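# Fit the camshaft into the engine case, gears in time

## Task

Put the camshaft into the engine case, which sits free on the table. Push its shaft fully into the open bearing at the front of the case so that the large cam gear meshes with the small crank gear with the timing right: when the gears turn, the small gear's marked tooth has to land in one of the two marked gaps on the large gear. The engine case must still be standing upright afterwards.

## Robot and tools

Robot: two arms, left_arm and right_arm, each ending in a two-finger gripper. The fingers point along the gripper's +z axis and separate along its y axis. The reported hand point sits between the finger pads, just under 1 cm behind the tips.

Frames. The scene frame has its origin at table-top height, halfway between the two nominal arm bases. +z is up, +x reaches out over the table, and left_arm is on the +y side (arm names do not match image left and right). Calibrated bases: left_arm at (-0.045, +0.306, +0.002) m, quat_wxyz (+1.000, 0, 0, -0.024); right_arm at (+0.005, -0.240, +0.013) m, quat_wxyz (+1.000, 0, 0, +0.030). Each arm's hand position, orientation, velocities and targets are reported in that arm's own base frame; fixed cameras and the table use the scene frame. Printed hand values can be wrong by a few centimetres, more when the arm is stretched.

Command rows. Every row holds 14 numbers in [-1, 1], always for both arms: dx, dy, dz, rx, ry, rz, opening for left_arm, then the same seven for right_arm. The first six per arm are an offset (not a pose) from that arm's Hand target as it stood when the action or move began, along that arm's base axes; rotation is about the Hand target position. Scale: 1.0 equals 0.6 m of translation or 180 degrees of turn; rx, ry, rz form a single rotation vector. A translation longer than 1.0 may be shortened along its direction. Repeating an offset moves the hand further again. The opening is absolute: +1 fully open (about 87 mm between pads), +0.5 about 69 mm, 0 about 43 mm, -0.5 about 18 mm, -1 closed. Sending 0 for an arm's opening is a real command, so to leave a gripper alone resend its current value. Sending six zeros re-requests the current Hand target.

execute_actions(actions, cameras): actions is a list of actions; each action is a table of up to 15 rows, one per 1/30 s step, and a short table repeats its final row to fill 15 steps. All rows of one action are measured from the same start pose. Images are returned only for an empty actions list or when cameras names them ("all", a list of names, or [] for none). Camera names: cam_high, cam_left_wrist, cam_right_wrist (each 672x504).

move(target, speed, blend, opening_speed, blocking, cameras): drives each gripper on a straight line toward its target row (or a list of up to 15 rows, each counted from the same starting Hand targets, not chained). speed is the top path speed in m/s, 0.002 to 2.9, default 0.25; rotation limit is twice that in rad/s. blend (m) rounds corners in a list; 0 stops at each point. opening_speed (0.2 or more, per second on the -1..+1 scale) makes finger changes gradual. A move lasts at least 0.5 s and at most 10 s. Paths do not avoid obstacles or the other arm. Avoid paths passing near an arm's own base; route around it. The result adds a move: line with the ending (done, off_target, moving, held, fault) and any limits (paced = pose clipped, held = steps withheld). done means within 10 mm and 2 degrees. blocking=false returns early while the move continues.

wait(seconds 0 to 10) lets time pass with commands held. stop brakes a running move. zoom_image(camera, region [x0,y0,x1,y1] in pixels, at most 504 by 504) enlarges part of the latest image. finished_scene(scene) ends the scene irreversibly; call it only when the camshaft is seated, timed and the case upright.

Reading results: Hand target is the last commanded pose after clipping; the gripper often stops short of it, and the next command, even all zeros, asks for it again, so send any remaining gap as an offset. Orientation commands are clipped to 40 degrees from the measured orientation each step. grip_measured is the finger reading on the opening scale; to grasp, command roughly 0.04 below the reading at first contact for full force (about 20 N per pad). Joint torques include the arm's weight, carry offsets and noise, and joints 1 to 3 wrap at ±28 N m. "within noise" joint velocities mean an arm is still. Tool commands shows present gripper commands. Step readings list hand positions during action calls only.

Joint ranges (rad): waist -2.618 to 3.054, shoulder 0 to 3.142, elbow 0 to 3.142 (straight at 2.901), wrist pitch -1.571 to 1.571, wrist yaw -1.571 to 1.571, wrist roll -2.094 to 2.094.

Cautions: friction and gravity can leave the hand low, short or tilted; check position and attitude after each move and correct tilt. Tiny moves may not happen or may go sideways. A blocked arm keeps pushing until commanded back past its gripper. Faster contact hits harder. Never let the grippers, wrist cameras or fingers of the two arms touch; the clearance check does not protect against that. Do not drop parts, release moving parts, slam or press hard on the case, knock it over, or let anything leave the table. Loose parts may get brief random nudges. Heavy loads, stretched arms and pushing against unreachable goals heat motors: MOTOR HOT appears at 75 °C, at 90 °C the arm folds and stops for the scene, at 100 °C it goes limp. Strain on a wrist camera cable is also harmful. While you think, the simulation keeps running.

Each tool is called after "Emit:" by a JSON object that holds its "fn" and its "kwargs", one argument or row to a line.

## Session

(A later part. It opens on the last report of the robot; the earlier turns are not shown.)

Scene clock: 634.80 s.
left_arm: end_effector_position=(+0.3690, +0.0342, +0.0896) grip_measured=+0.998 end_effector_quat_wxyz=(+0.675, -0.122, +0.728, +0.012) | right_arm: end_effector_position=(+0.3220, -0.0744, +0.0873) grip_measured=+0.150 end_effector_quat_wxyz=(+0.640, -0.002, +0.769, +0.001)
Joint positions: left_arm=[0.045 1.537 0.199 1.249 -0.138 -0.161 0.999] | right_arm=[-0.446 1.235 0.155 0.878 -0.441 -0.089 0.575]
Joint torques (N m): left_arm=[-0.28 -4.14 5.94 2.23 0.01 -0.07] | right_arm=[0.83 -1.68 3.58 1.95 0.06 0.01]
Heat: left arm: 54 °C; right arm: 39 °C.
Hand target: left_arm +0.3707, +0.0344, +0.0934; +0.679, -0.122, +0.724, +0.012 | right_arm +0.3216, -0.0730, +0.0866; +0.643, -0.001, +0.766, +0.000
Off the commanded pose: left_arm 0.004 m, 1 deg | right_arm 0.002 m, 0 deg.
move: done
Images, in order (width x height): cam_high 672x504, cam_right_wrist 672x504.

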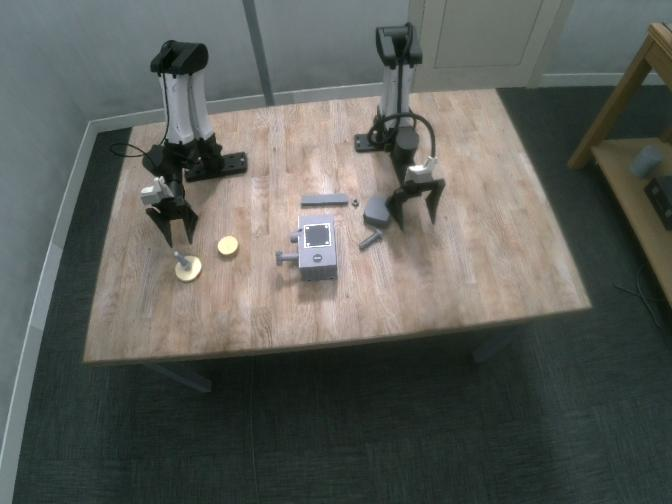

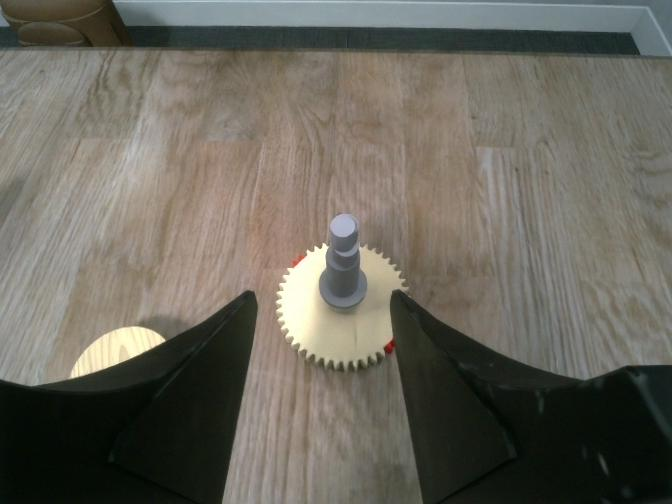

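Emit:
{"fn": "move", "kwargs": {
  "target": [
    [0,0,0,0,0,0,1,0,-0.016,-0.053,0,0,0,0.15],
    [0,0,0,0,0,0,1,0.06,-0.016,-0.06,0,0,0,0.15]
  ],
  "speed": 0.12,
  "blend": 0.01,
  "cameras": ["cam_right_wrist","cam_high"]
}}

Emit:
{"fn": "zoom_image", "kwargs": {
  "camera": "cam_high",
  "region": [130, 200, 230, 300]
}}

Scene clock: 644.90 s.
left_arm: end_effector_position=(+0.3690, +0.0342, +0.0896) grip_measured=+0.998 end_effector_quat_wxyz=(+0.675, -0.122, +0.728, +0.012) | right_arm: end_effector_position=(+0.3495, -0.0804, +0.0418) grip_measured=+0.150 end_effector_quat_wxyz=(+0.629, +0.002, +0.777, +0.006)
Joint positions: left_arm=[0.045 1.537 0.199 1.249 -0.138 -0.161 0.999] | right_arm=[-0.414 1.696 0.202 1.265 -0.411 -0.081 0.575]
Joint torques (N m): left_arm=[-0.29 -4.12 5.96 2.23 0.01 -0.07] | right_arm=[0.83 -3.62 4.27 2 0.06 -0.01]
Heat: left arm: 54 °C; right arm: 39 °C.
Hand target: left_arm +0.3707, +0.0344, +0.0934; +0.679, -0.122, +0.724, +0.012 | right_arm +0.3576, -0.0826, +0.0506; +0.642, -0.001, +0.766, +0.000
Off the commanded pose: left_arm 0.004 m, 1 deg | right_arm 0.012 m, 2 deg.
move: off_target (right_arm)
Images, in order (width x height): cam_high 672x504, cam_right_wrist 672x504.

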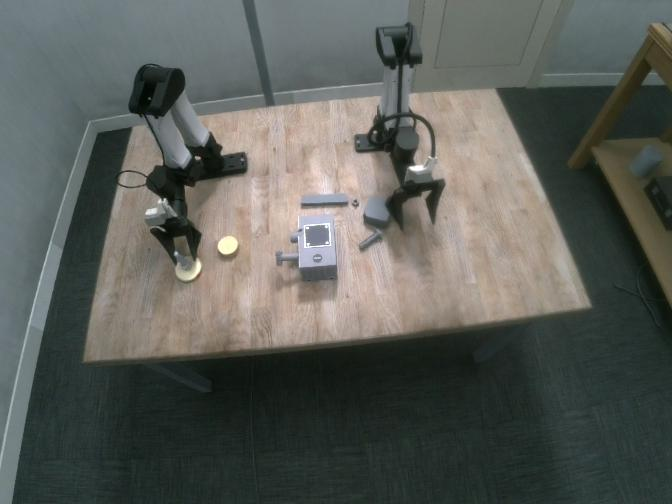

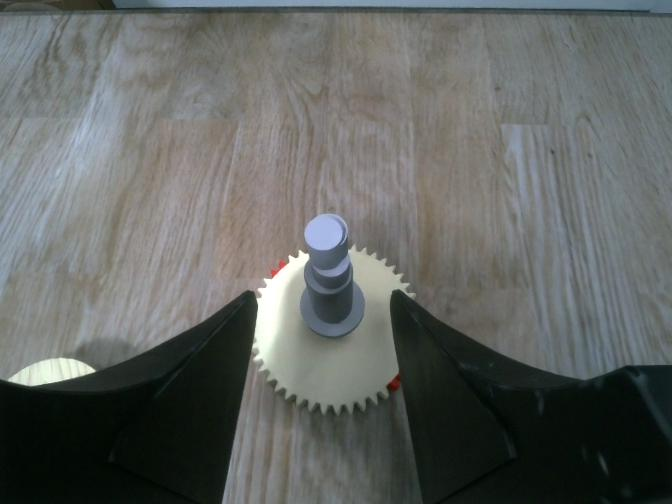

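Scaled by 5.040 from the camera's 672x504 image, which has a finer 960x720 frame.

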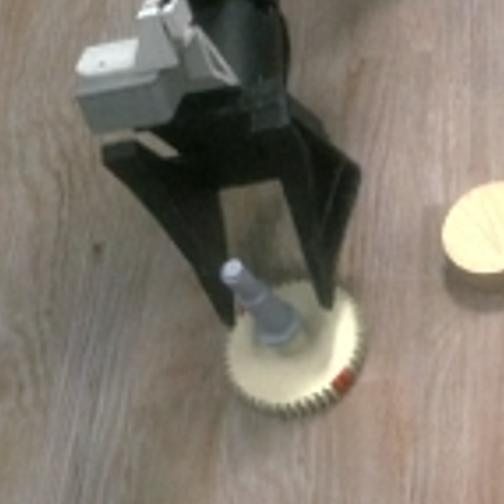

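Emit:
{"fn": "move", "kwargs": {
  "target": [
    [0,0,0,0,0,0,1,0.049,-0.006,0.006,0,0,0,0.15]
  ],
  "speed": 0.08,
  "cameras": ["cam_right_wrist","cam_high"]
}}

Emit:
{"fn": "zoom_image", "kwargs": {
  "camera": "cam_high",
  "region": [130, 200, 230, 300]
}}

Scene clock: 652.10 s.
left_arm: end_effector_position=(+0.3690, +0.0342, +0.0896) grip_measured=+0.998 end_effector_quat_wxyz=(+0.675, -0.122, +0.728, +0.012) | right_arm: end_effector_position=(+0.3814, -0.0854, +0.0521) grip_measured=+0.150 end_effector_quat_wxyz=(+0.641, -0.002, +0.768, +0.001)
Joint positions: left_arm=[0.045 1.537 0.199 1.249 -0.138 -0.161 0.999] | right_arm=[-0.379 1.75 0.317 1.24 -0.376 -0.074 0.575]
Joint torques (N m): left_arm=[-0.27 -4.14 5.96 2.23 0.01 -0.07] | right_arm=[0.81 -4.42 4.62 1.68 0.08 -0.01]
Heat: left arm: 54 °C; right arm: 38 °C.
Hand target: left_arm +0.3707, +0.0344, +0.0934; +0.679, -0.122, +0.724, +0.012 | right_arm +0.3869, -0.0861, +0.0541; +0.642, -0.001, +0.766, +0.000
Off the commanded pose: left_arm 0.004 m, 1 deg | right_arm 0.006 m, 0 deg.
move: done
Images, in order (width x height): cam_high 672x504, cam_right_wrist 672x504.

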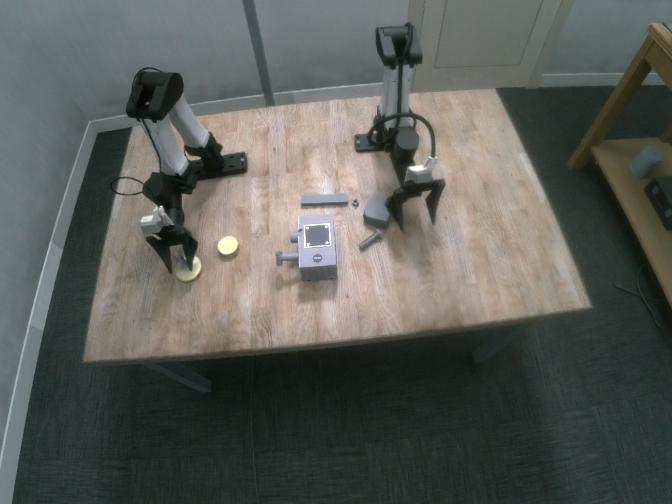

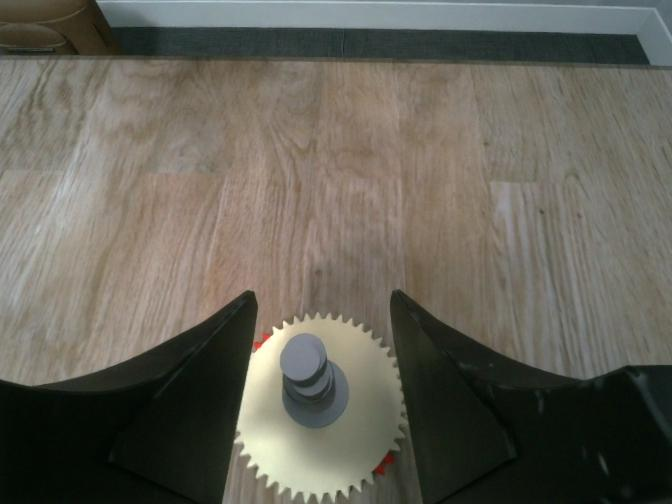

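Scaled by 5.040 from the camera's 672x504 image, which has a finer 960x720 frame.

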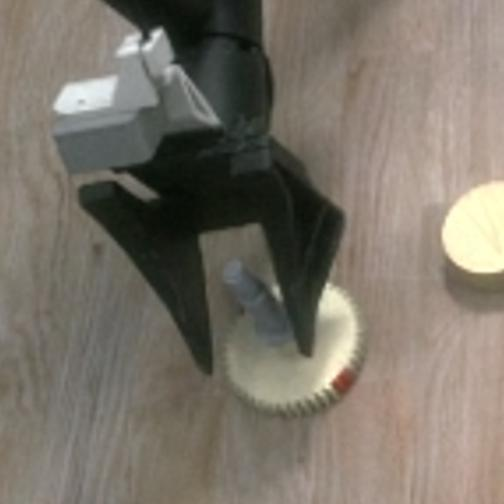

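Emit:
{"fn": "move", "kwargs": {
  "target": [
    [0,0,0,0,0,0,1,-0.002,0.01,-0.002,0,0,0,0.15],
    [0,0,0,0,0,0,1,-0.002,0.01,-0.002,0,0,0,-0.75]
  ],
  "speed": 0.06,
  "opening_speed": 0.6,
  "cameras": ["cam_right_wrist","cam_high"]
}}

Emit:
{"fn": "zoom_image", "kwargs": {
  "camera": "cam_high",
  "region": [130, 200, 230, 300]
}}

Scene clock: 665.33 s.
left_arm: end_effector_position=(+0.3690, +0.0342, +0.0896) grip_measured=+0.998 end_effector_quat_wxyz=(+0.675, -0.122, +0.728, +0.012) | right_arm: end_effector_position=(+0.3831, -0.0812, +0.0518) grip_measured=-0.629 end_effector_quat_wxyz=(+0.640, -0.001, +0.768, +0.000)
Joint positions: left_arm=[0.045 1.537 0.199 1.249 -0.138 -0.161 0.999] | right_arm=[-0.357 1.75 0.317 1.239 -0.352 -0.07 0.185]
Joint torques (N m): left_arm=[-0.28 -4.14 5.96 2.23 0.01 -0.08] | right_arm=[0.88 -4.38 3.58 1.85 0.05 -0.01]
Heat: left arm: 54 °C; right arm: 39 °C.
Hand target: left_arm +0.3707, +0.0344, +0.0934; +0.679, -0.122, +0.724, +0.012 | right_arm +0.3857, -0.0801, +0.0530; +0.643, -0.001, +0.766, +0.000
Off the commanded pose: left_arm 0.004 m, 1 deg | right_arm 0.003 m, 0 deg.
move: done
Images, in order (width x height): cam_high 672x504, cam_right_wrist 672x504.

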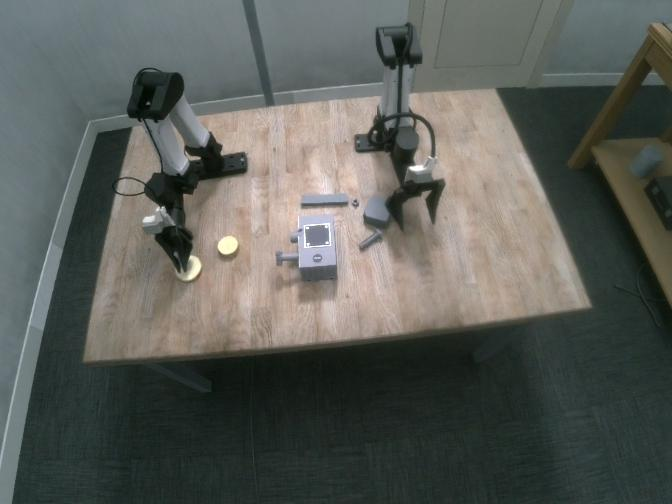

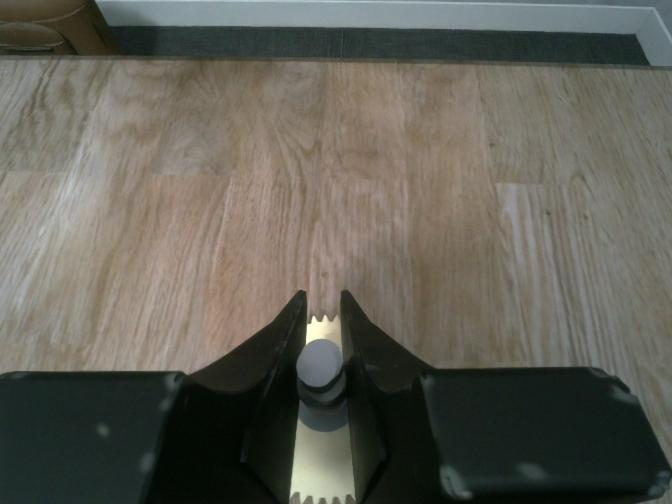

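Scaled by 5.040 from the camera's 672x504 image, which has a finer 960x720 frame.

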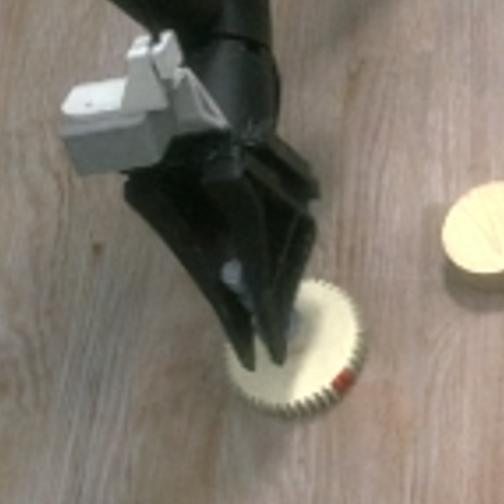

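Emit:
{"fn": "move", "kwargs": {
  "target": [
    [0,0,0,0,0,0,1,-0.02,0,0.2,0,0,0,-0.8]
  ],
  "speed": 0.1,
  "cameras": ["cam_right_wrist","cam_high"]
}}

Emit:
{"fn": "zoom_image", "kwargs": {
  "camera": "cam_high",
  "region": [130, 180, 230, 280]
}}

Scene clock: 695.23 s.
left_arm: end_effector_position=(+0.3690, +0.0342, +0.0896) grip_measured=+0.998 end_effector_quat_wxyz=(+0.675, -0.122, +0.728, +0.012) | right_arm: end_effector_position=(+0.3654, -0.0759, +0.1443) grip_measured=-0.629 end_effector_quat_wxyz=(+0.613, +0.009, +0.790, +0.009)
Joint positions: left_arm=[0.045 1.537 0.199 1.249 -0.138 -0.161 0.999] | right_arm=[-0.361 1.19 0.495 0.427 -0.353 -0.069 0.185]
Joint torques (N m): left_arm=[-0.29 -4.14 5.94 2.23 0.01 -0.07] | right_arm=[-0.5 -4.93 8.08 2 -0.16 -0.07]
Motor temperatures (°C): left_arm=[23 29 33 54 26 25 24] | right_arm=[25 32 37 40 27 26 29]
Heat: left arm: 54 °C; right arm: 40 °C.
Hand target: left_arm +0.3707, +0.0344, +0.0934; +0.679, -0.122, +0.724, +0.012 | right_arm +0.3738, -0.0801, +0.1730; +0.643, -0.001, +0.766, +0.000
Off the commanded pose: left_arm 0.004 m, 1 deg | right_arm 0.030 m, 5 deg.
move: off_target (right_arm)
Images, in order (width x height): cam_high 672x504, cam_right_wrist 672x504.

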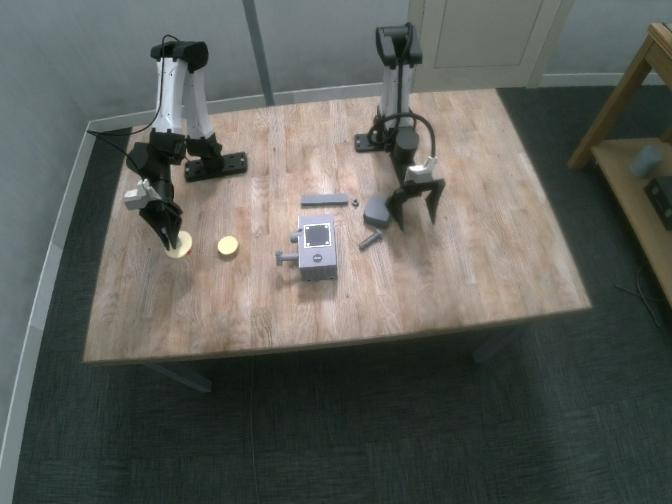

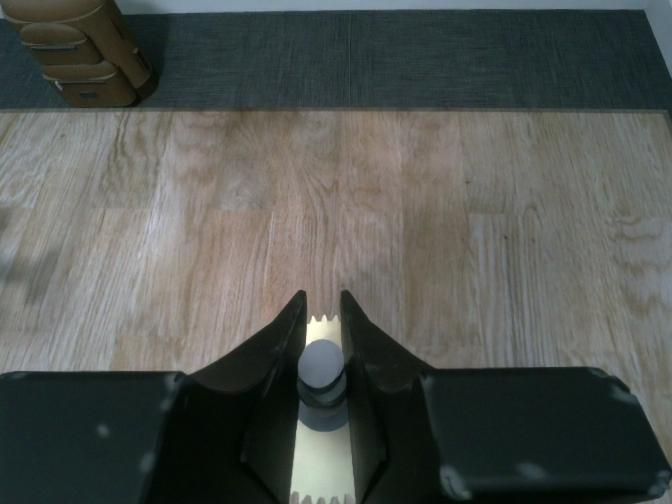

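Scaled by 5.040 from the camera's 672x504 image, which has a finer 960x720 frame.

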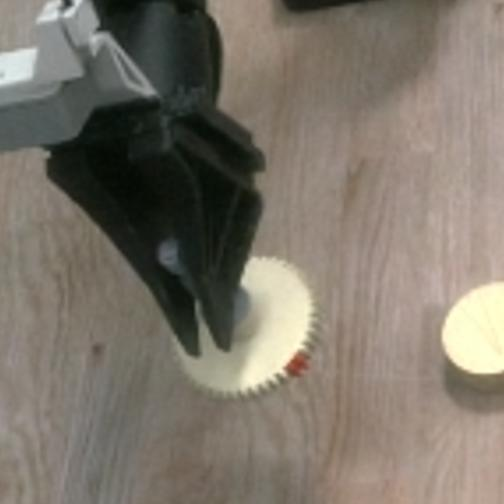

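Emit:
{"fn": "move", "kwargs": {
  "target": [
    [0,0,0,0,0,0,1,-0.05,0.217,0.08,-0.25,0,0,-0.8]
  ],
  "speed": 0.12,
  "cameras": ["cam_right_wrist","cam_high"]
}}

Emit:
{"fn": "zoom_image", "kwargs": {
  "camera": "cam_high",
  "region": [150, 130, 300, 280]
}}

Scene clock: 707.13 s.
left_arm: end_effector_position=(+0.3690, +0.0342, +0.0896) grip_measured=+0.998 end_effector_quat_wxyz=(+0.675, -0.122, +0.728, +0.012) | right_arm: end_effector_position=(+0.3353, +0.0456, +0.1938) grip_measured=-0.629 end_effector_quat_wxyz=(+0.563, -0.267, +0.726, -0.292)
Joint positions: left_arm=[0.045 1.537 0.199 1.249 -0.138 -0.161 0.999] | right_arm=[0.509 1.029 0.523 0.263 0.621 -0.688 0.185]
Joint torques (N m): left_arm=[-0.29 -4.12 5.96 2.22 0.01 -0.08] | right_arm=[0.8 -1.99 8.77 2.12 0.22 -0.11]
Heat: left arm: 54 °C; right arm: 40 °C.
Hand target: left_arm +0.3707, +0.0344, +0.0934; +0.679, -0.122, +0.724, +0.012 | right_arm +0.3438, +0.0501, +0.2209; +0.593, -0.247, +0.708, -0.293
Off the commanded pose: left_arm 0.004 m, 1 deg | right_arm 0.029 m, 5 deg.
move: off_target (right_arm)
Images, in order (width x height): cam_high 672x504, cam_right_wrist 672x504.

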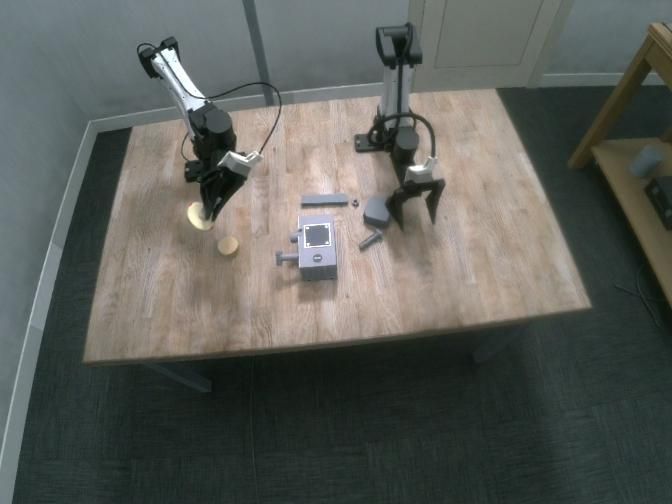

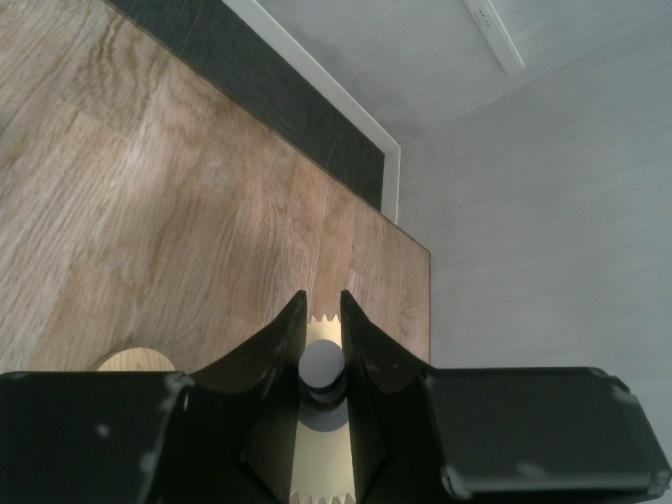

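Scaled by 3.360 from the camera's 672x504 image, which has a finer 960x720 frame.

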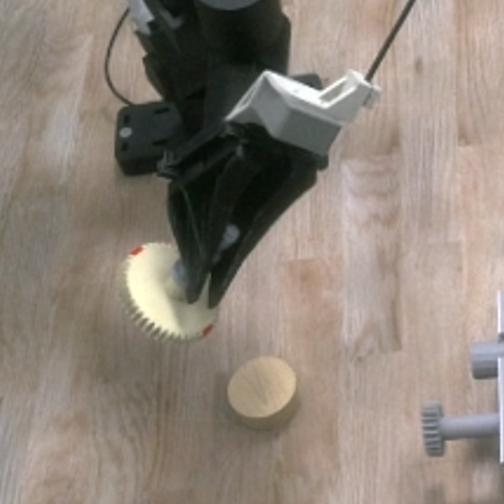

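Emit:
{"fn": "move", "kwargs": {
  "target": [
    [0,0,0,0,0,0,1,-0.02,0.18,-0.06,-0.2,0,0,-0.8],
    [0,0,0,0,0,0,1,-0.02,0.352,-0.11,-0.25,0,0,-0.8]
  ],
  "speed": 0.12,
  "blend": 0.03,
  "cameras": ["cam_right_wrist","cam_high"]
}}

Emit:
{"fn": "zoom_image", "kwargs": {
  "camera": "cam_high",
  "region": [200, 130, 350, 280]
}}

Scene clock: 758.23 s.
left_arm: end_effector_position=(+0.3690, +0.0342, +0.0896) grip_measured=+0.998 end_effector_quat_wxyz=(+0.675, -0.122, +0.728, +0.012) | right_arm: end_effector_position=(+0.3306, +0.2564, +0.1457) grip_measured=-0.629 end_effector_quat_wxyz=(+0.440, -0.472, +0.536, -0.544)
Joint positions: left_arm=[0.045 1.537 0.199 1.249 -0.138 -0.161 0.999] | right_arm=[1.104 2.023 0.882 1.066 1.272 -1.541 0.185]
Joint torques (N m): left_arm=[-0.28 -4.12 5.94 2.23 0.01 -0.07] | right_arm=[0.53 -7.92 6.17 1.73 0.21 -0.11]
Heat: left arm: 54 °C; right arm: 43 °C.
Hand target: left_arm +0.3707, +0.0344, +0.0934; +0.679, -0.122, +0.724, +0.012 | right_arm +0.3317, +0.2613, +0.1549; +0.454, -0.455, +0.542, -0.542
Off the commanded pose: left_arm 0.004 m, 1 deg | right_arm 0.011 m, 3 deg.
move: off_target (right_arm)
Images, in order (width x height): cam_high 672x504, cam_right_wrist 672x504.

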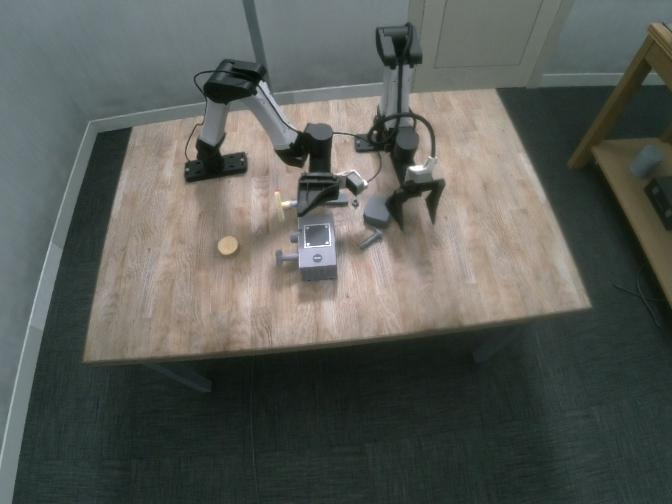

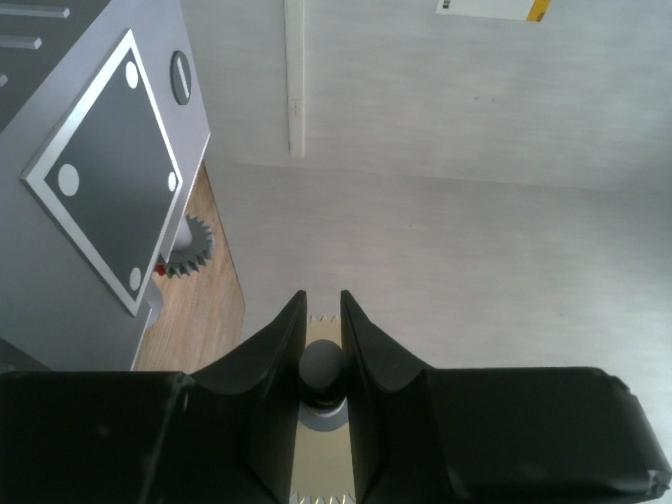

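Scaled by 3.360 from the camera's 672x504 image, which has a finer 960x720 frame.

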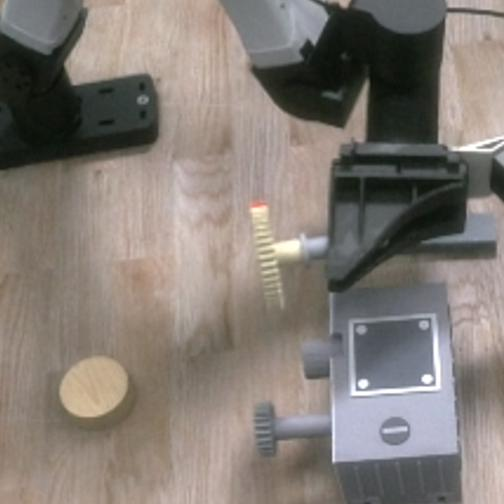

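Emit:
{"fn": "move", "kwargs": {
  "target": [
    [-0.051,-0.257,0.33,-0.0206,0.3318,-0.0533,-0.2,0,0,0,0,0,0,-0.8],
    [-0.084,-0.58,0.28,-0.0206,0.3318,-0.0533,-0.2,0,0,0,0,0,0,-0.8]
  ],
  "speed": 0.2,
  "blend": 0.03,
  "cameras": ["all"]
}}

Scene clock: 801.77 s.
left_arm: end_effector_position=(+0.3246, -0.3260, +0.2681) grip_measured=-0.200 end_effector_quat_wxyz=(+0.288, -0.052, +0.952, -0.094) | right_arm: end_effector_position=(+0.3306, +0.2564, +0.1462) grip_measured=-0.629 end_effector_quat_wxyz=(+0.441, -0.472, +0.536, -0.544)
Joint positions: left_arm=[-0.843 2.133 2.583 -1.487 -0.322 -0.863 0.4] | right_arm=[1.104 2.023 0.882 1.071 1.272 -1.545 0.185]
Joint torques (N m): left_arm=[0.14 -7.8 8.35 0.63 -0.45 -0.16] | right_arm=[0.53 -7.82 6.13 1.72 0.21 -0.11]
Heat: left arm: 52 °C; right arm: 43 °C.
Hand target: left_arm +0.3202, -0.3136, +0.2612; +0.223, -0.063, +0.973, -0.006 | right_arm +0.3318, +0.2613, +0.1550; +0.454, -0.455, +0.542, -0.542
Off the commanded pose: left_arm 0.015 m, 13 deg | right_arm 0.010 m, 3 deg.
joint sent to its limit (left arm) — joint 4 (wrist pitch), lower limit. The joint targets are off in orientation, not in position.
move: off_target (left_arm, right_arm)

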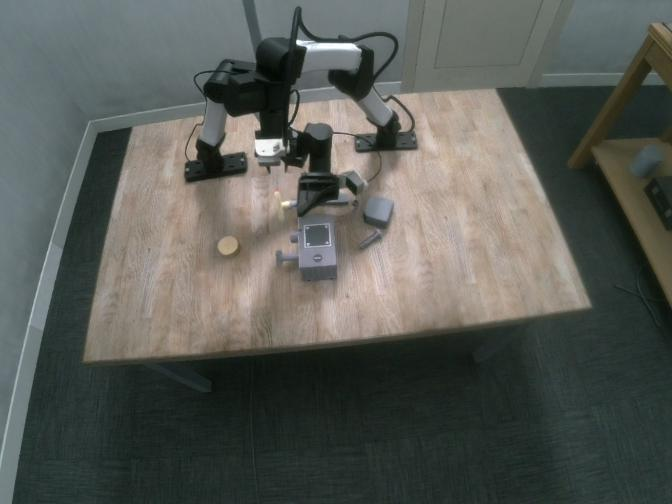

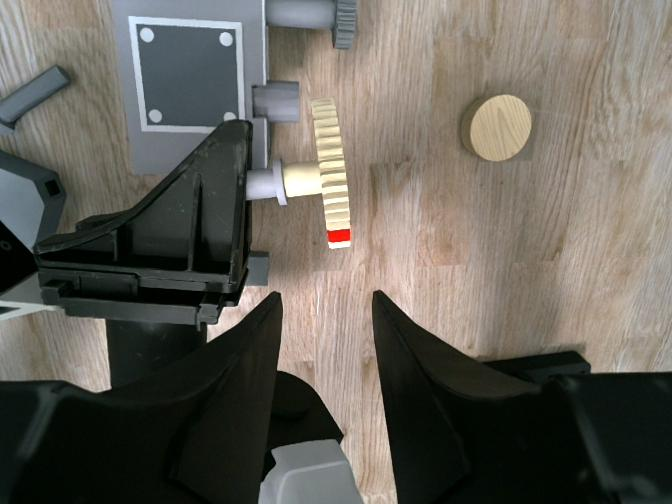

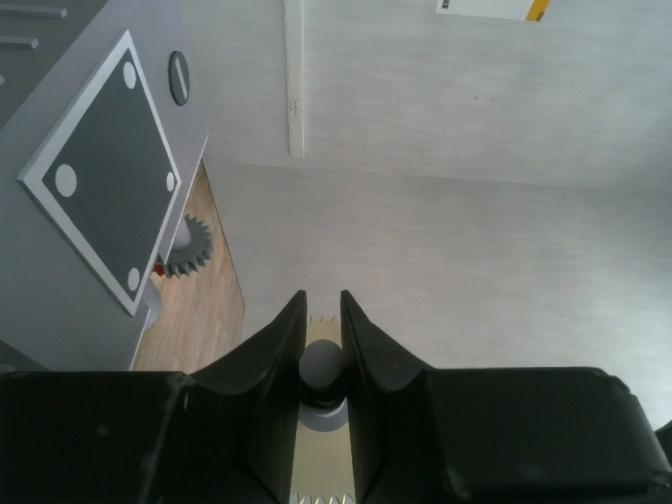

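Emit:
{"fn": "zoom_image", "kwargs": {
  "camera": "cam_left_wrist",
  "region": [220, 60, 400, 270]
}}

Emit:
{"fn": "zoom_image", "kwargs": {
  "camera": "cam_high",
  "region": [190, 90, 390, 240]
}}

Emit:
{"fn": "zoom_image", "kwargs": {
  "camera": "cam_left_wrist",
  "region": [80, 0, 400, 220]
}}

Scaled by 2.400 from the camera's 672x504 image, which has a finer 960x720 frame.

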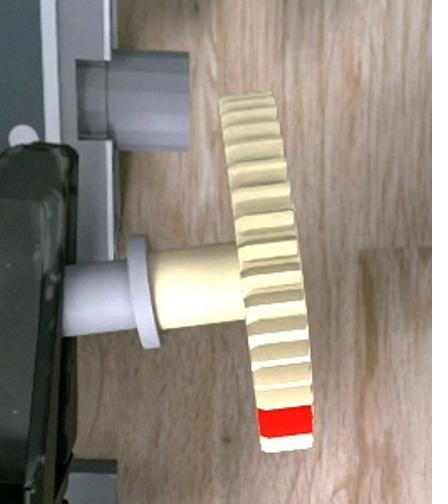

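Scaled by 2.520 from the camera's 672x504 image, which has a finer 960x720 frame.

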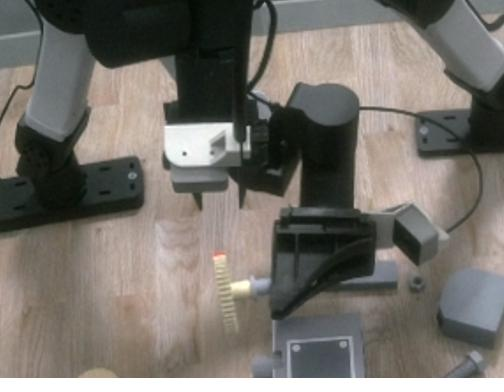

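Scaled by 1.575 from the camera's 672x504 image, which has a finer 960x720 frame.

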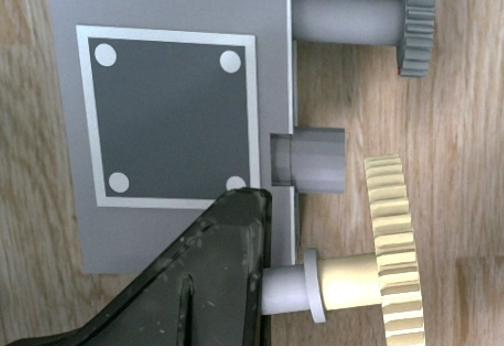

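Emit:
{"fn": "move", "kwargs": {
  "target": [
    [0.030,-0.0197,-0.0385,-0.0411,-0.0417,0.0169,-0.2,0,0,0,0,0,0,-0.8]
  ],
  "speed": 0.12,
  "cameras": ["all"]
}}

Scene clock: 861.00 s.
left_arm: end_effector_position=(+0.3315, -0.3286, +0.2501) grip_measured=-0.200 end_effector_quat_wxyz=(+0.283, -0.093, +0.951, -0.084) | right_arm: end_effector_position=(+0.3306, +0.2564, +0.1462) grip_measured=-0.629 end_effector_quat_wxyz=(+0.441, -0.472, +0.536, -0.544)
Joint positions: left_arm=[-0.842 2.135 2.508 -1.445 -0.349 -0.948 0.4] | right_arm=[1.104 2.023 0.882 1.071 1.272 -1.545 0.185]
Joint torques (N m): left_arm=[0.53 -7.69 5.35 1.35 -0.48 -0.18] | right_arm=[0.5 -7.82 6.13 1.72 0.21 -0.11]
Motor temperatures (°C): left_arm=[23 36 35 41 26 25 24] | right_arm=[25 33 39 43 27 26 29]
Heat: left arm: 41 °C; right arm: 43 °C.
Hand target: left_arm +0.3383, -0.3254, +0.2383; +0.282, -0.102, +0.952, -0.067 | right_arm +0.3318, +0.2613, +0.1550; +0.454, -0.455, +0.542, -0.542
Off the commanded pose: left_arm 0.014 m, 2 deg | right_arm 0.010 m, 3 deg.
move: off_target (left_arm, right_arm)

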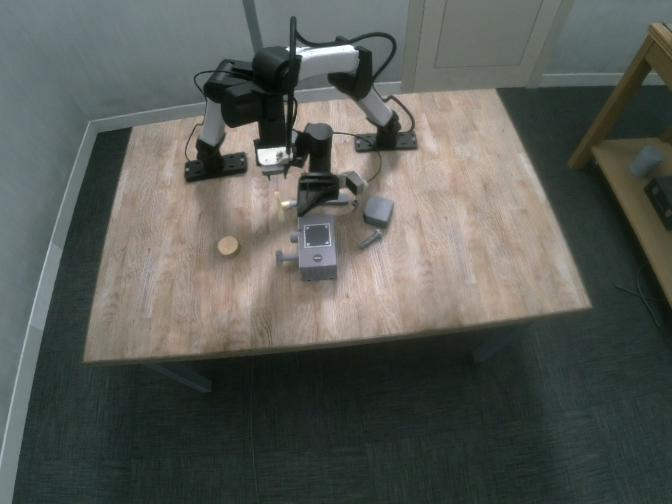

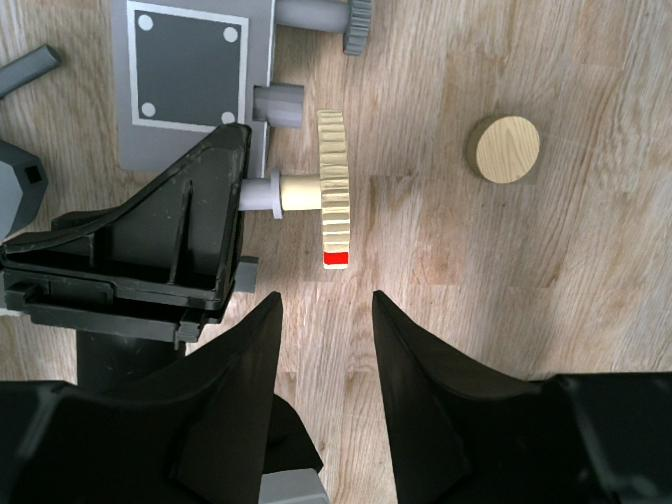

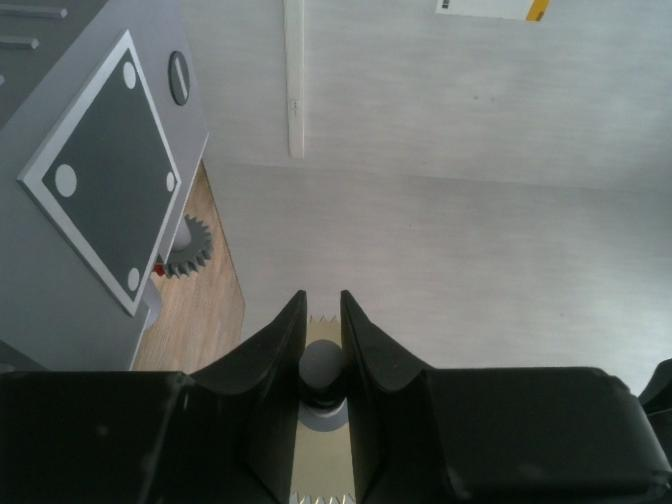

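Emit:
{"fn": "move", "kwargs": {
  "target": [
    [0.0455,-0.0143,-0.062,0.0025,0.0027,0.0123,-0.2,0,0,0,0,0,0,-0.8]
  ],
  "speed": 0.06,
  "cameras": ["cam_left_wrist","cam_high"]
}}

Emit:
{"fn": "zoom_image", "kwargs": {
  "camera": "cam_left_wrist",
  "region": [200, 100, 460, 360]
}}

Scene clock: 873.53 s.
left_arm: end_effector_position=(+0.3598, -0.3374, +0.2131) grip_measured=-0.200 end_effector_quat_wxyz=(+0.281, -0.112, +0.950, -0.074) | right_arm: end_effector_position=(+0.3306, +0.2564, +0.1462) grip_measured=-0.629 end_effector_quat_wxyz=(+0.441, -0.472, +0.536, -0.544)
Joint positions: left_arm=[-0.811 2.2 2.452 -1.342 -0.353 -0.958 0.4] | right_arm=[1.104 2.023 0.882 1.071 1.272 -1.545 0.185]
Joint torques (N m): left_arm=[0.34 -8.39 6 1.34 -0.49 -0.16] | right_arm=[0.51 -7.82 6.17 1.72 0.21 -0.11]
Heat: left arm: 41 °C; right arm: 43 °C.
Hand target: left_arm +0.3656, -0.3340, +0.2010; +0.280, -0.120, +0.951, -0.057 | right_arm +0.3318, +0.2613, +0.1550; +0.454, -0.455, +0.542, -0.542
Off the commanded pose: left_arm 0.014 m, 2 deg | right_arm 0.010 m, 3 deg.
move: off_target (left_arm, right_arm)
Images, in order (width x height): cam_high 672x504, cam_left_wrist 672x504.

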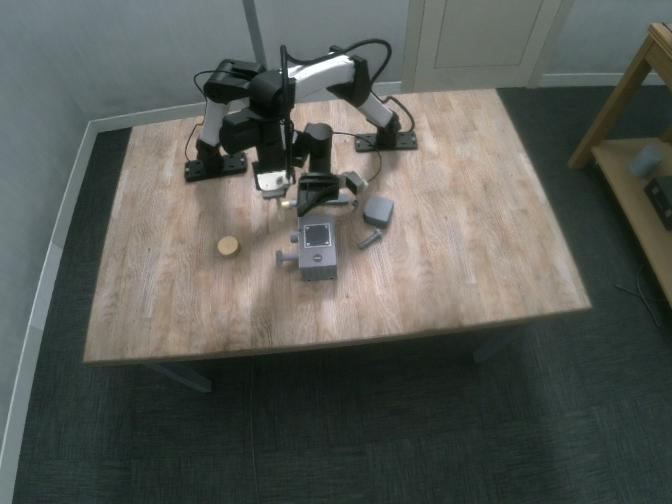

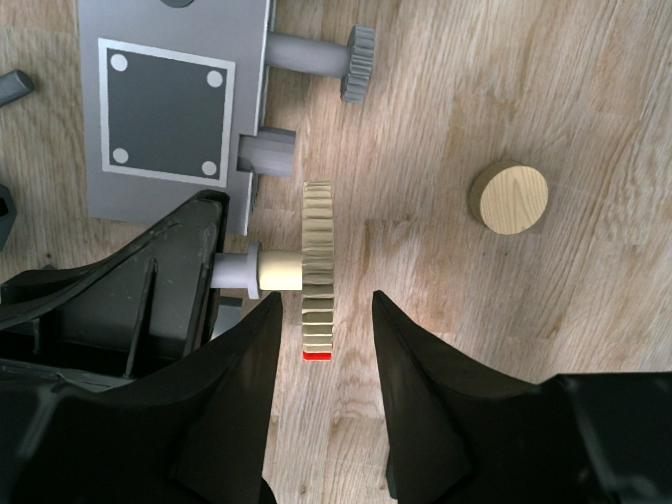

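Scaled by 1.938 from the camera's 672x504 image, which has a finer 960x720 frame.

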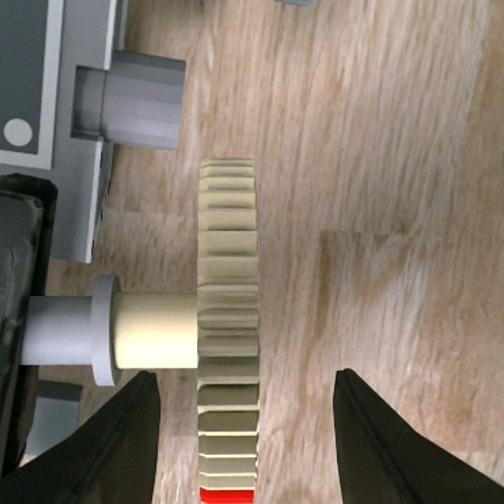

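Emit:
{"fn": "move", "kwargs": {
  "target": [
    [-0.0075,0.0045,-0.0155,0,0,0,-0.2,0,0,0,0,0,0,-0.8]
  ],
  "speed": 0.06,
  "cameras": ["cam_left_wrist"]
}}

Scene clock: 894.93 s.
left_arm: end_effector_position=(+0.3617, -0.3376, +0.1779) grip_measured=-0.200 end_effector_quat_wxyz=(+0.268, -0.110, +0.956, -0.051) | right_arm: end_effector_position=(+0.3306, +0.2563, +0.1440) grip_measured=-0.629 end_effector_quat_wxyz=(+0.439, -0.473, +0.536, -0.544)
Joint positions: left_arm=[-0.811 2.2 2.318 -1.26 -0.36 -0.961 0.4] | right_arm=[1.104 2.029 0.882 1.071 1.273 -1.543 0.185]
Joint torques (N m): left_arm=[0.05 -13.46 5.65 1.2 -0.43 -0.18] | right_arm=[0.53 -8.4 6.13 1.73 0.19 -0.13]
Heat: left arm: 40 °C; right arm: 43 °C.
Hand target: left_arm +0.3611, -0.3313, +0.1917; +0.280, -0.120, +0.951, -0.057 | right_arm +0.3317, +0.2613, +0.1550; +0.454, -0.455, +0.542, -0.542
Off the commanded pose: left_arm 0.015 m, 2 deg | right_arm 0.012 m, 3 deg.
move: off_target (left_arm, right_arm)
Images, in order (width x height): cam_left_wrist 672x504.

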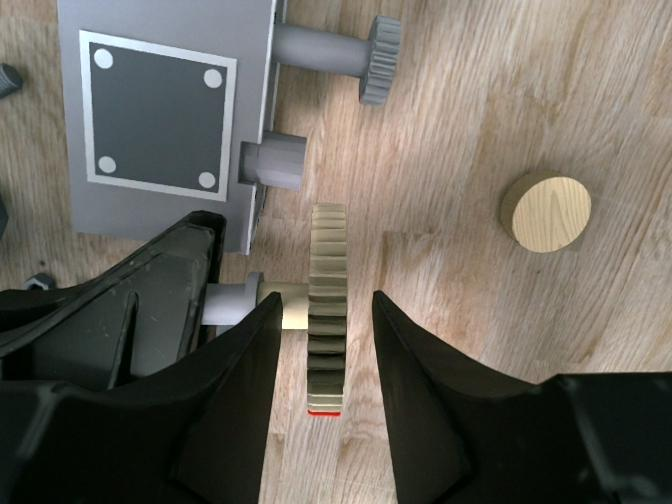

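Emit:
{"fn": "move", "kwargs": {
  "target": [
    [-0.024,-0.002,0.012,0,0,0,-0.2,0,0,0,0,0,0,-0.8]
  ],
  "speed": 0.05,
  "cameras": ["cam_left_wrist"]
}}

Scene clock: 903.70 s.
left_arm: end_effector_position=(+0.3525, -0.3411, +0.1851) grip_measured=-0.200 end_effector_quat_wxyz=(+0.271, -0.114, +0.954, -0.059) | right_arm: end_effector_position=(+0.3306, +0.2563, +0.1442) grip_measured=-0.629 end_effector_quat_wxyz=(+0.438, -0.473, +0.536, -0.545)
Joint positions: left_arm=[-0.831 2.171 2.297 -1.26 -0.365 -0.986 0.4] | right_arm=[1.104 2.029 0.882 1.073 1.273 -1.546 0.185]
Joint torques (N m): left_arm=[-0.65 -13.45 5.79 0.97 -0.51 -0.16] | right_arm=[0.53 -8.38 6.11 1.72 0.2 -0.11]
Motor temperatures (°C): left_arm=[23 44 35 40 26 25 24] | right_arm=[25 34 39 43 27 26 29]
Heat: left arm: 44 °C; right arm: 43 °C.
Hand target: left_arm +0.3467, -0.3324, +0.1989; +0.280, -0.120, +0.951, -0.057 | right_arm +0.3318, +0.2613, +0.1550; +0.454, -0.455, +0.542, -0.542
Off the commanded pose: left_arm 0.017 m, 1 deg | right_arm 0.012 m, 3 deg.
move: off_target (left_arm, right_arm)
Images, in order (width x height): cam_left_wrist 672x504.

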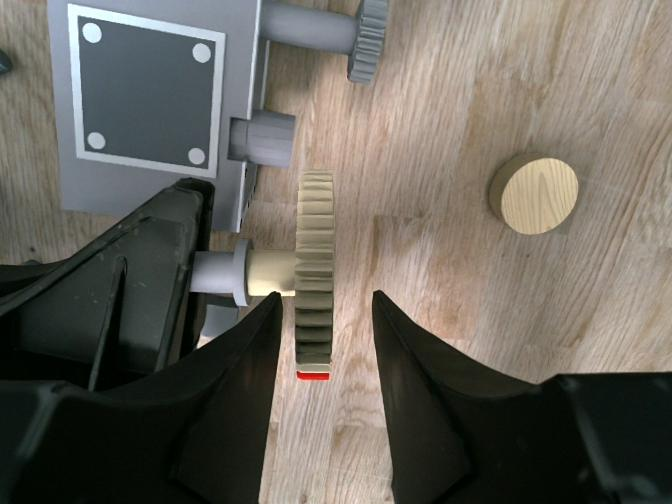

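Emit:
{"fn": "move", "kwargs": {
  "target": [
    [-0.018,0.015,0.0225,0,0,0,-0.2,0,0,0,0,0,0,-0.8]
  ],
  "speed": 0.05,
  "cameras": ["cam_left_wrist"]
}}

Scene clock: 911.33 s.
left_arm: end_effector_position=(+0.3443, -0.3317, +0.2016) grip_measured=-0.200 end_effector_quat_wxyz=(+0.274, -0.117, +0.953, -0.062) | right_arm: end_effector_position=(+0.3306, +0.2563, +0.1442) grip_measured=-0.629 end_effector_quat_wxyz=(+0.438, -0.473, +0.536, -0.545)
Joint positions: left_arm=[-0.831 2.12 2.282 -1.287 -0.367 -0.991 0.4] | right_arm=[1.104 2.029 0.882 1.073 1.273 -1.546 0.185]
Joint torques (N m): left_arm=[-1.13 -12.71 5.7 0.93 -0.51 -0.17] | right_arm=[0.53 -8.36 6.09 1.72 0.19 -0.11]
Heat: left arm: 45 °C; right arm: 43 °C.
Hand target: left_arm +0.3359, -0.3234, +0.2124; +0.280, -0.120, +0.951, -0.057 | right_arm +0.3318, +0.2613, +0.1550; +0.454, -0.455, +0.542, -0.542
Off the commanded pose: left_arm 0.016 m, 1 deg | right_arm 0.012 m, 3 deg.
move: off_target (left_arm, right_arm)
Images, in order (width x height): cam_left_wrist 672x504.

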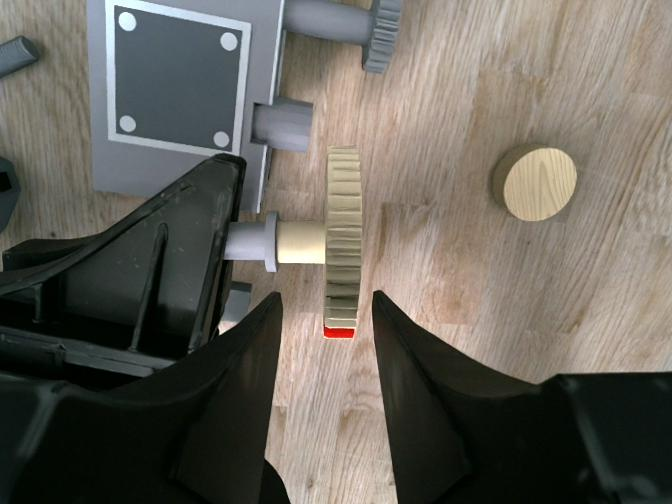

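Emit:
{"fn": "move", "kwargs": {
  "target": [
    [0.004,-0.0125,-0.004,0,0,0,-0.2,0,0,0,0,0,0,-0.8]
  ],
  "speed": 0.05,
  "cameras": ["cam_left_wrist"]
}}

Scene clock: 919.57 s.
left_arm: end_effector_position=(+0.3398, -0.3332, +0.2009) grip_measured=-0.200 end_effector_quat_wxyz=(+0.272, -0.115, +0.954, -0.060) | right_arm: end_effector_position=(+0.3306, +0.2563, +0.1442) grip_measured=-0.629 end_effector_quat_wxyz=(+0.438, -0.473, +0.536, -0.545)
Joint positions: left_arm=[-0.84 2.12 2.282 -1.297 -0.37 -0.998 0.4] | right_arm=[1.104 2.029 0.882 1.073 1.273 -1.546 0.185]
Joint torques (N m): left_arm=[-0.91 -10.03 9.74 0.92 -0.51 -0.18] | right_arm=[0.51 -8.4 6.09 1.72 0.2 -0.12]
Heat: left arm: 45 °C; right arm: 43 °C.
Hand target: left_arm +0.3383, -0.3310, +0.2100; +0.280, -0.120, +0.951, -0.057 | right_arm +0.3318, +0.2613, +0.1550; +0.454, -0.455, +0.542, -0.542
Off the commanded pose: left_arm 0.010 m, 1 deg | right_arm 0.012 m, 3 deg.
move: off_target (right_arm)
Images, in order (width x height): cam_left_wrist 672x504.

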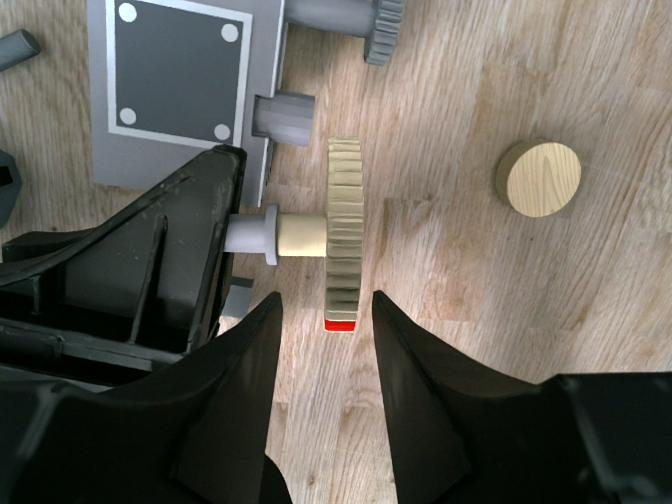

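Emit:
{"fn": "move", "kwargs": {
  "target": [
    [0.012,-0.018,-0.008,0,0,0,-0.2,0,0,0,0,0,0,-0.8]
  ],
  "speed": 0.05,
  "cameras": ["cam_left_wrist"]
}}

Scene clock: 927.03 s.
left_arm: end_effector_position=(+0.3461, -0.3427, +0.2093) grip_measured=-0.200 end_effector_quat_wxyz=(+0.280, -0.118, +0.950, -0.071) | right_arm: end_effector_position=(+0.3306, +0.2563, +0.1442) grip_measured=-0.629 end_effector_quat_wxyz=(+0.438, -0.473, +0.536, -0.545)
Joint positions: left_arm=[-0.845 2.164 2.378 -1.321 -0.373 -1.002 0.4] | right_arm=[1.104 2.029 0.882 1.073 1.273 -1.546 0.185]
Joint torques (N m): left_arm=[-0.95 -8.2 9.29 0.95 -0.51 -0.17] | right_arm=[0.53 -8.38 6.08 1.72 0.2 -0.11]
Heat: left arm: 44 °C; right arm: 42 °C.
Hand target: left_arm +0.3455, -0.3418, +0.2053; +0.280, -0.120, +0.951, -0.057 | right_arm +0.3318, +0.2613, +0.1550; +0.454, -0.455, +0.542, -0.542
Off the commanded pose: left_arm 0.004 m, 2 deg | right_arm 0.012 m, 3 deg.
move: off_target (right_arm)
Images, in order (width x height): cam_left_wrist 672x504.

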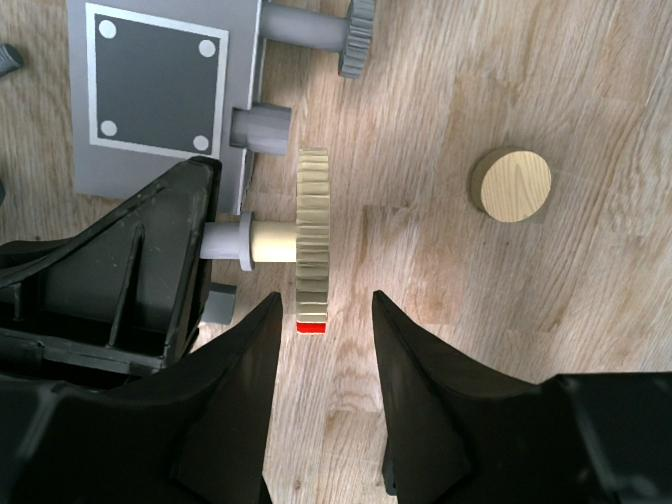

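Emit:
{"fn": "move", "kwargs": {
  "target": [
    [0.0045,0.0095,-0.015,0,0,0,-0.2,0,0,0,0,0,0,-0.8]
  ],
  "speed": 0.05,
  "cameras": ["cam_left_wrist"]
}}

Scene clock: 935.27 s.
left_arm: end_effector_position=(+0.3459, -0.3425, +0.1911) grip_measured=-0.200 end_effector_quat_wxyz=(+0.272, -0.115, +0.954, -0.059) | right_arm: end_effector_position=(+0.3306, +0.2563, +0.1442) grip_measured=-0.629 end_effector_quat_wxyz=(+0.438, -0.473, +0.536, -0.545)
Joint positions: left_arm=[-0.845 2.164 2.311 -1.284 -0.373 -1.002 0.4] | right_arm=[1.104 2.029 0.882 1.073 1.273 -1.546 0.185]
Joint torques (N m): left_arm=[0.4 -11.55 5.81 1.23 -0.44 -0.06] | right_arm=[0.51 -8.4 6.08 1.72 0.19 -0.11]
Heat: left arm: 42 °C; right arm: 42 °C.
Hand target: left_arm +0.3482, -0.3360, +0.1962; +0.280, -0.120, +0.951, -0.057 | right_arm +0.3318, +0.2613, +0.1550; +0.454, -0.455, +0.542, -0.542
Off the commanded pose: left_arm 0.009 m, 1 deg | right_arm 0.012 m, 3 deg.
move: off_target (right_arm)
Images, in order (width x height): cam_left_wrist 672x504.

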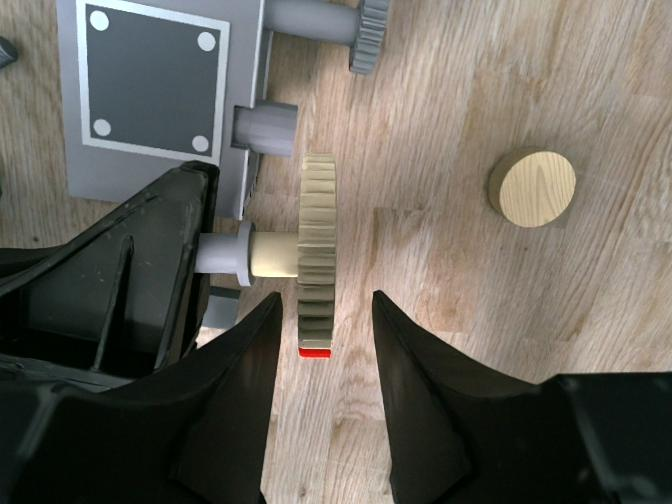

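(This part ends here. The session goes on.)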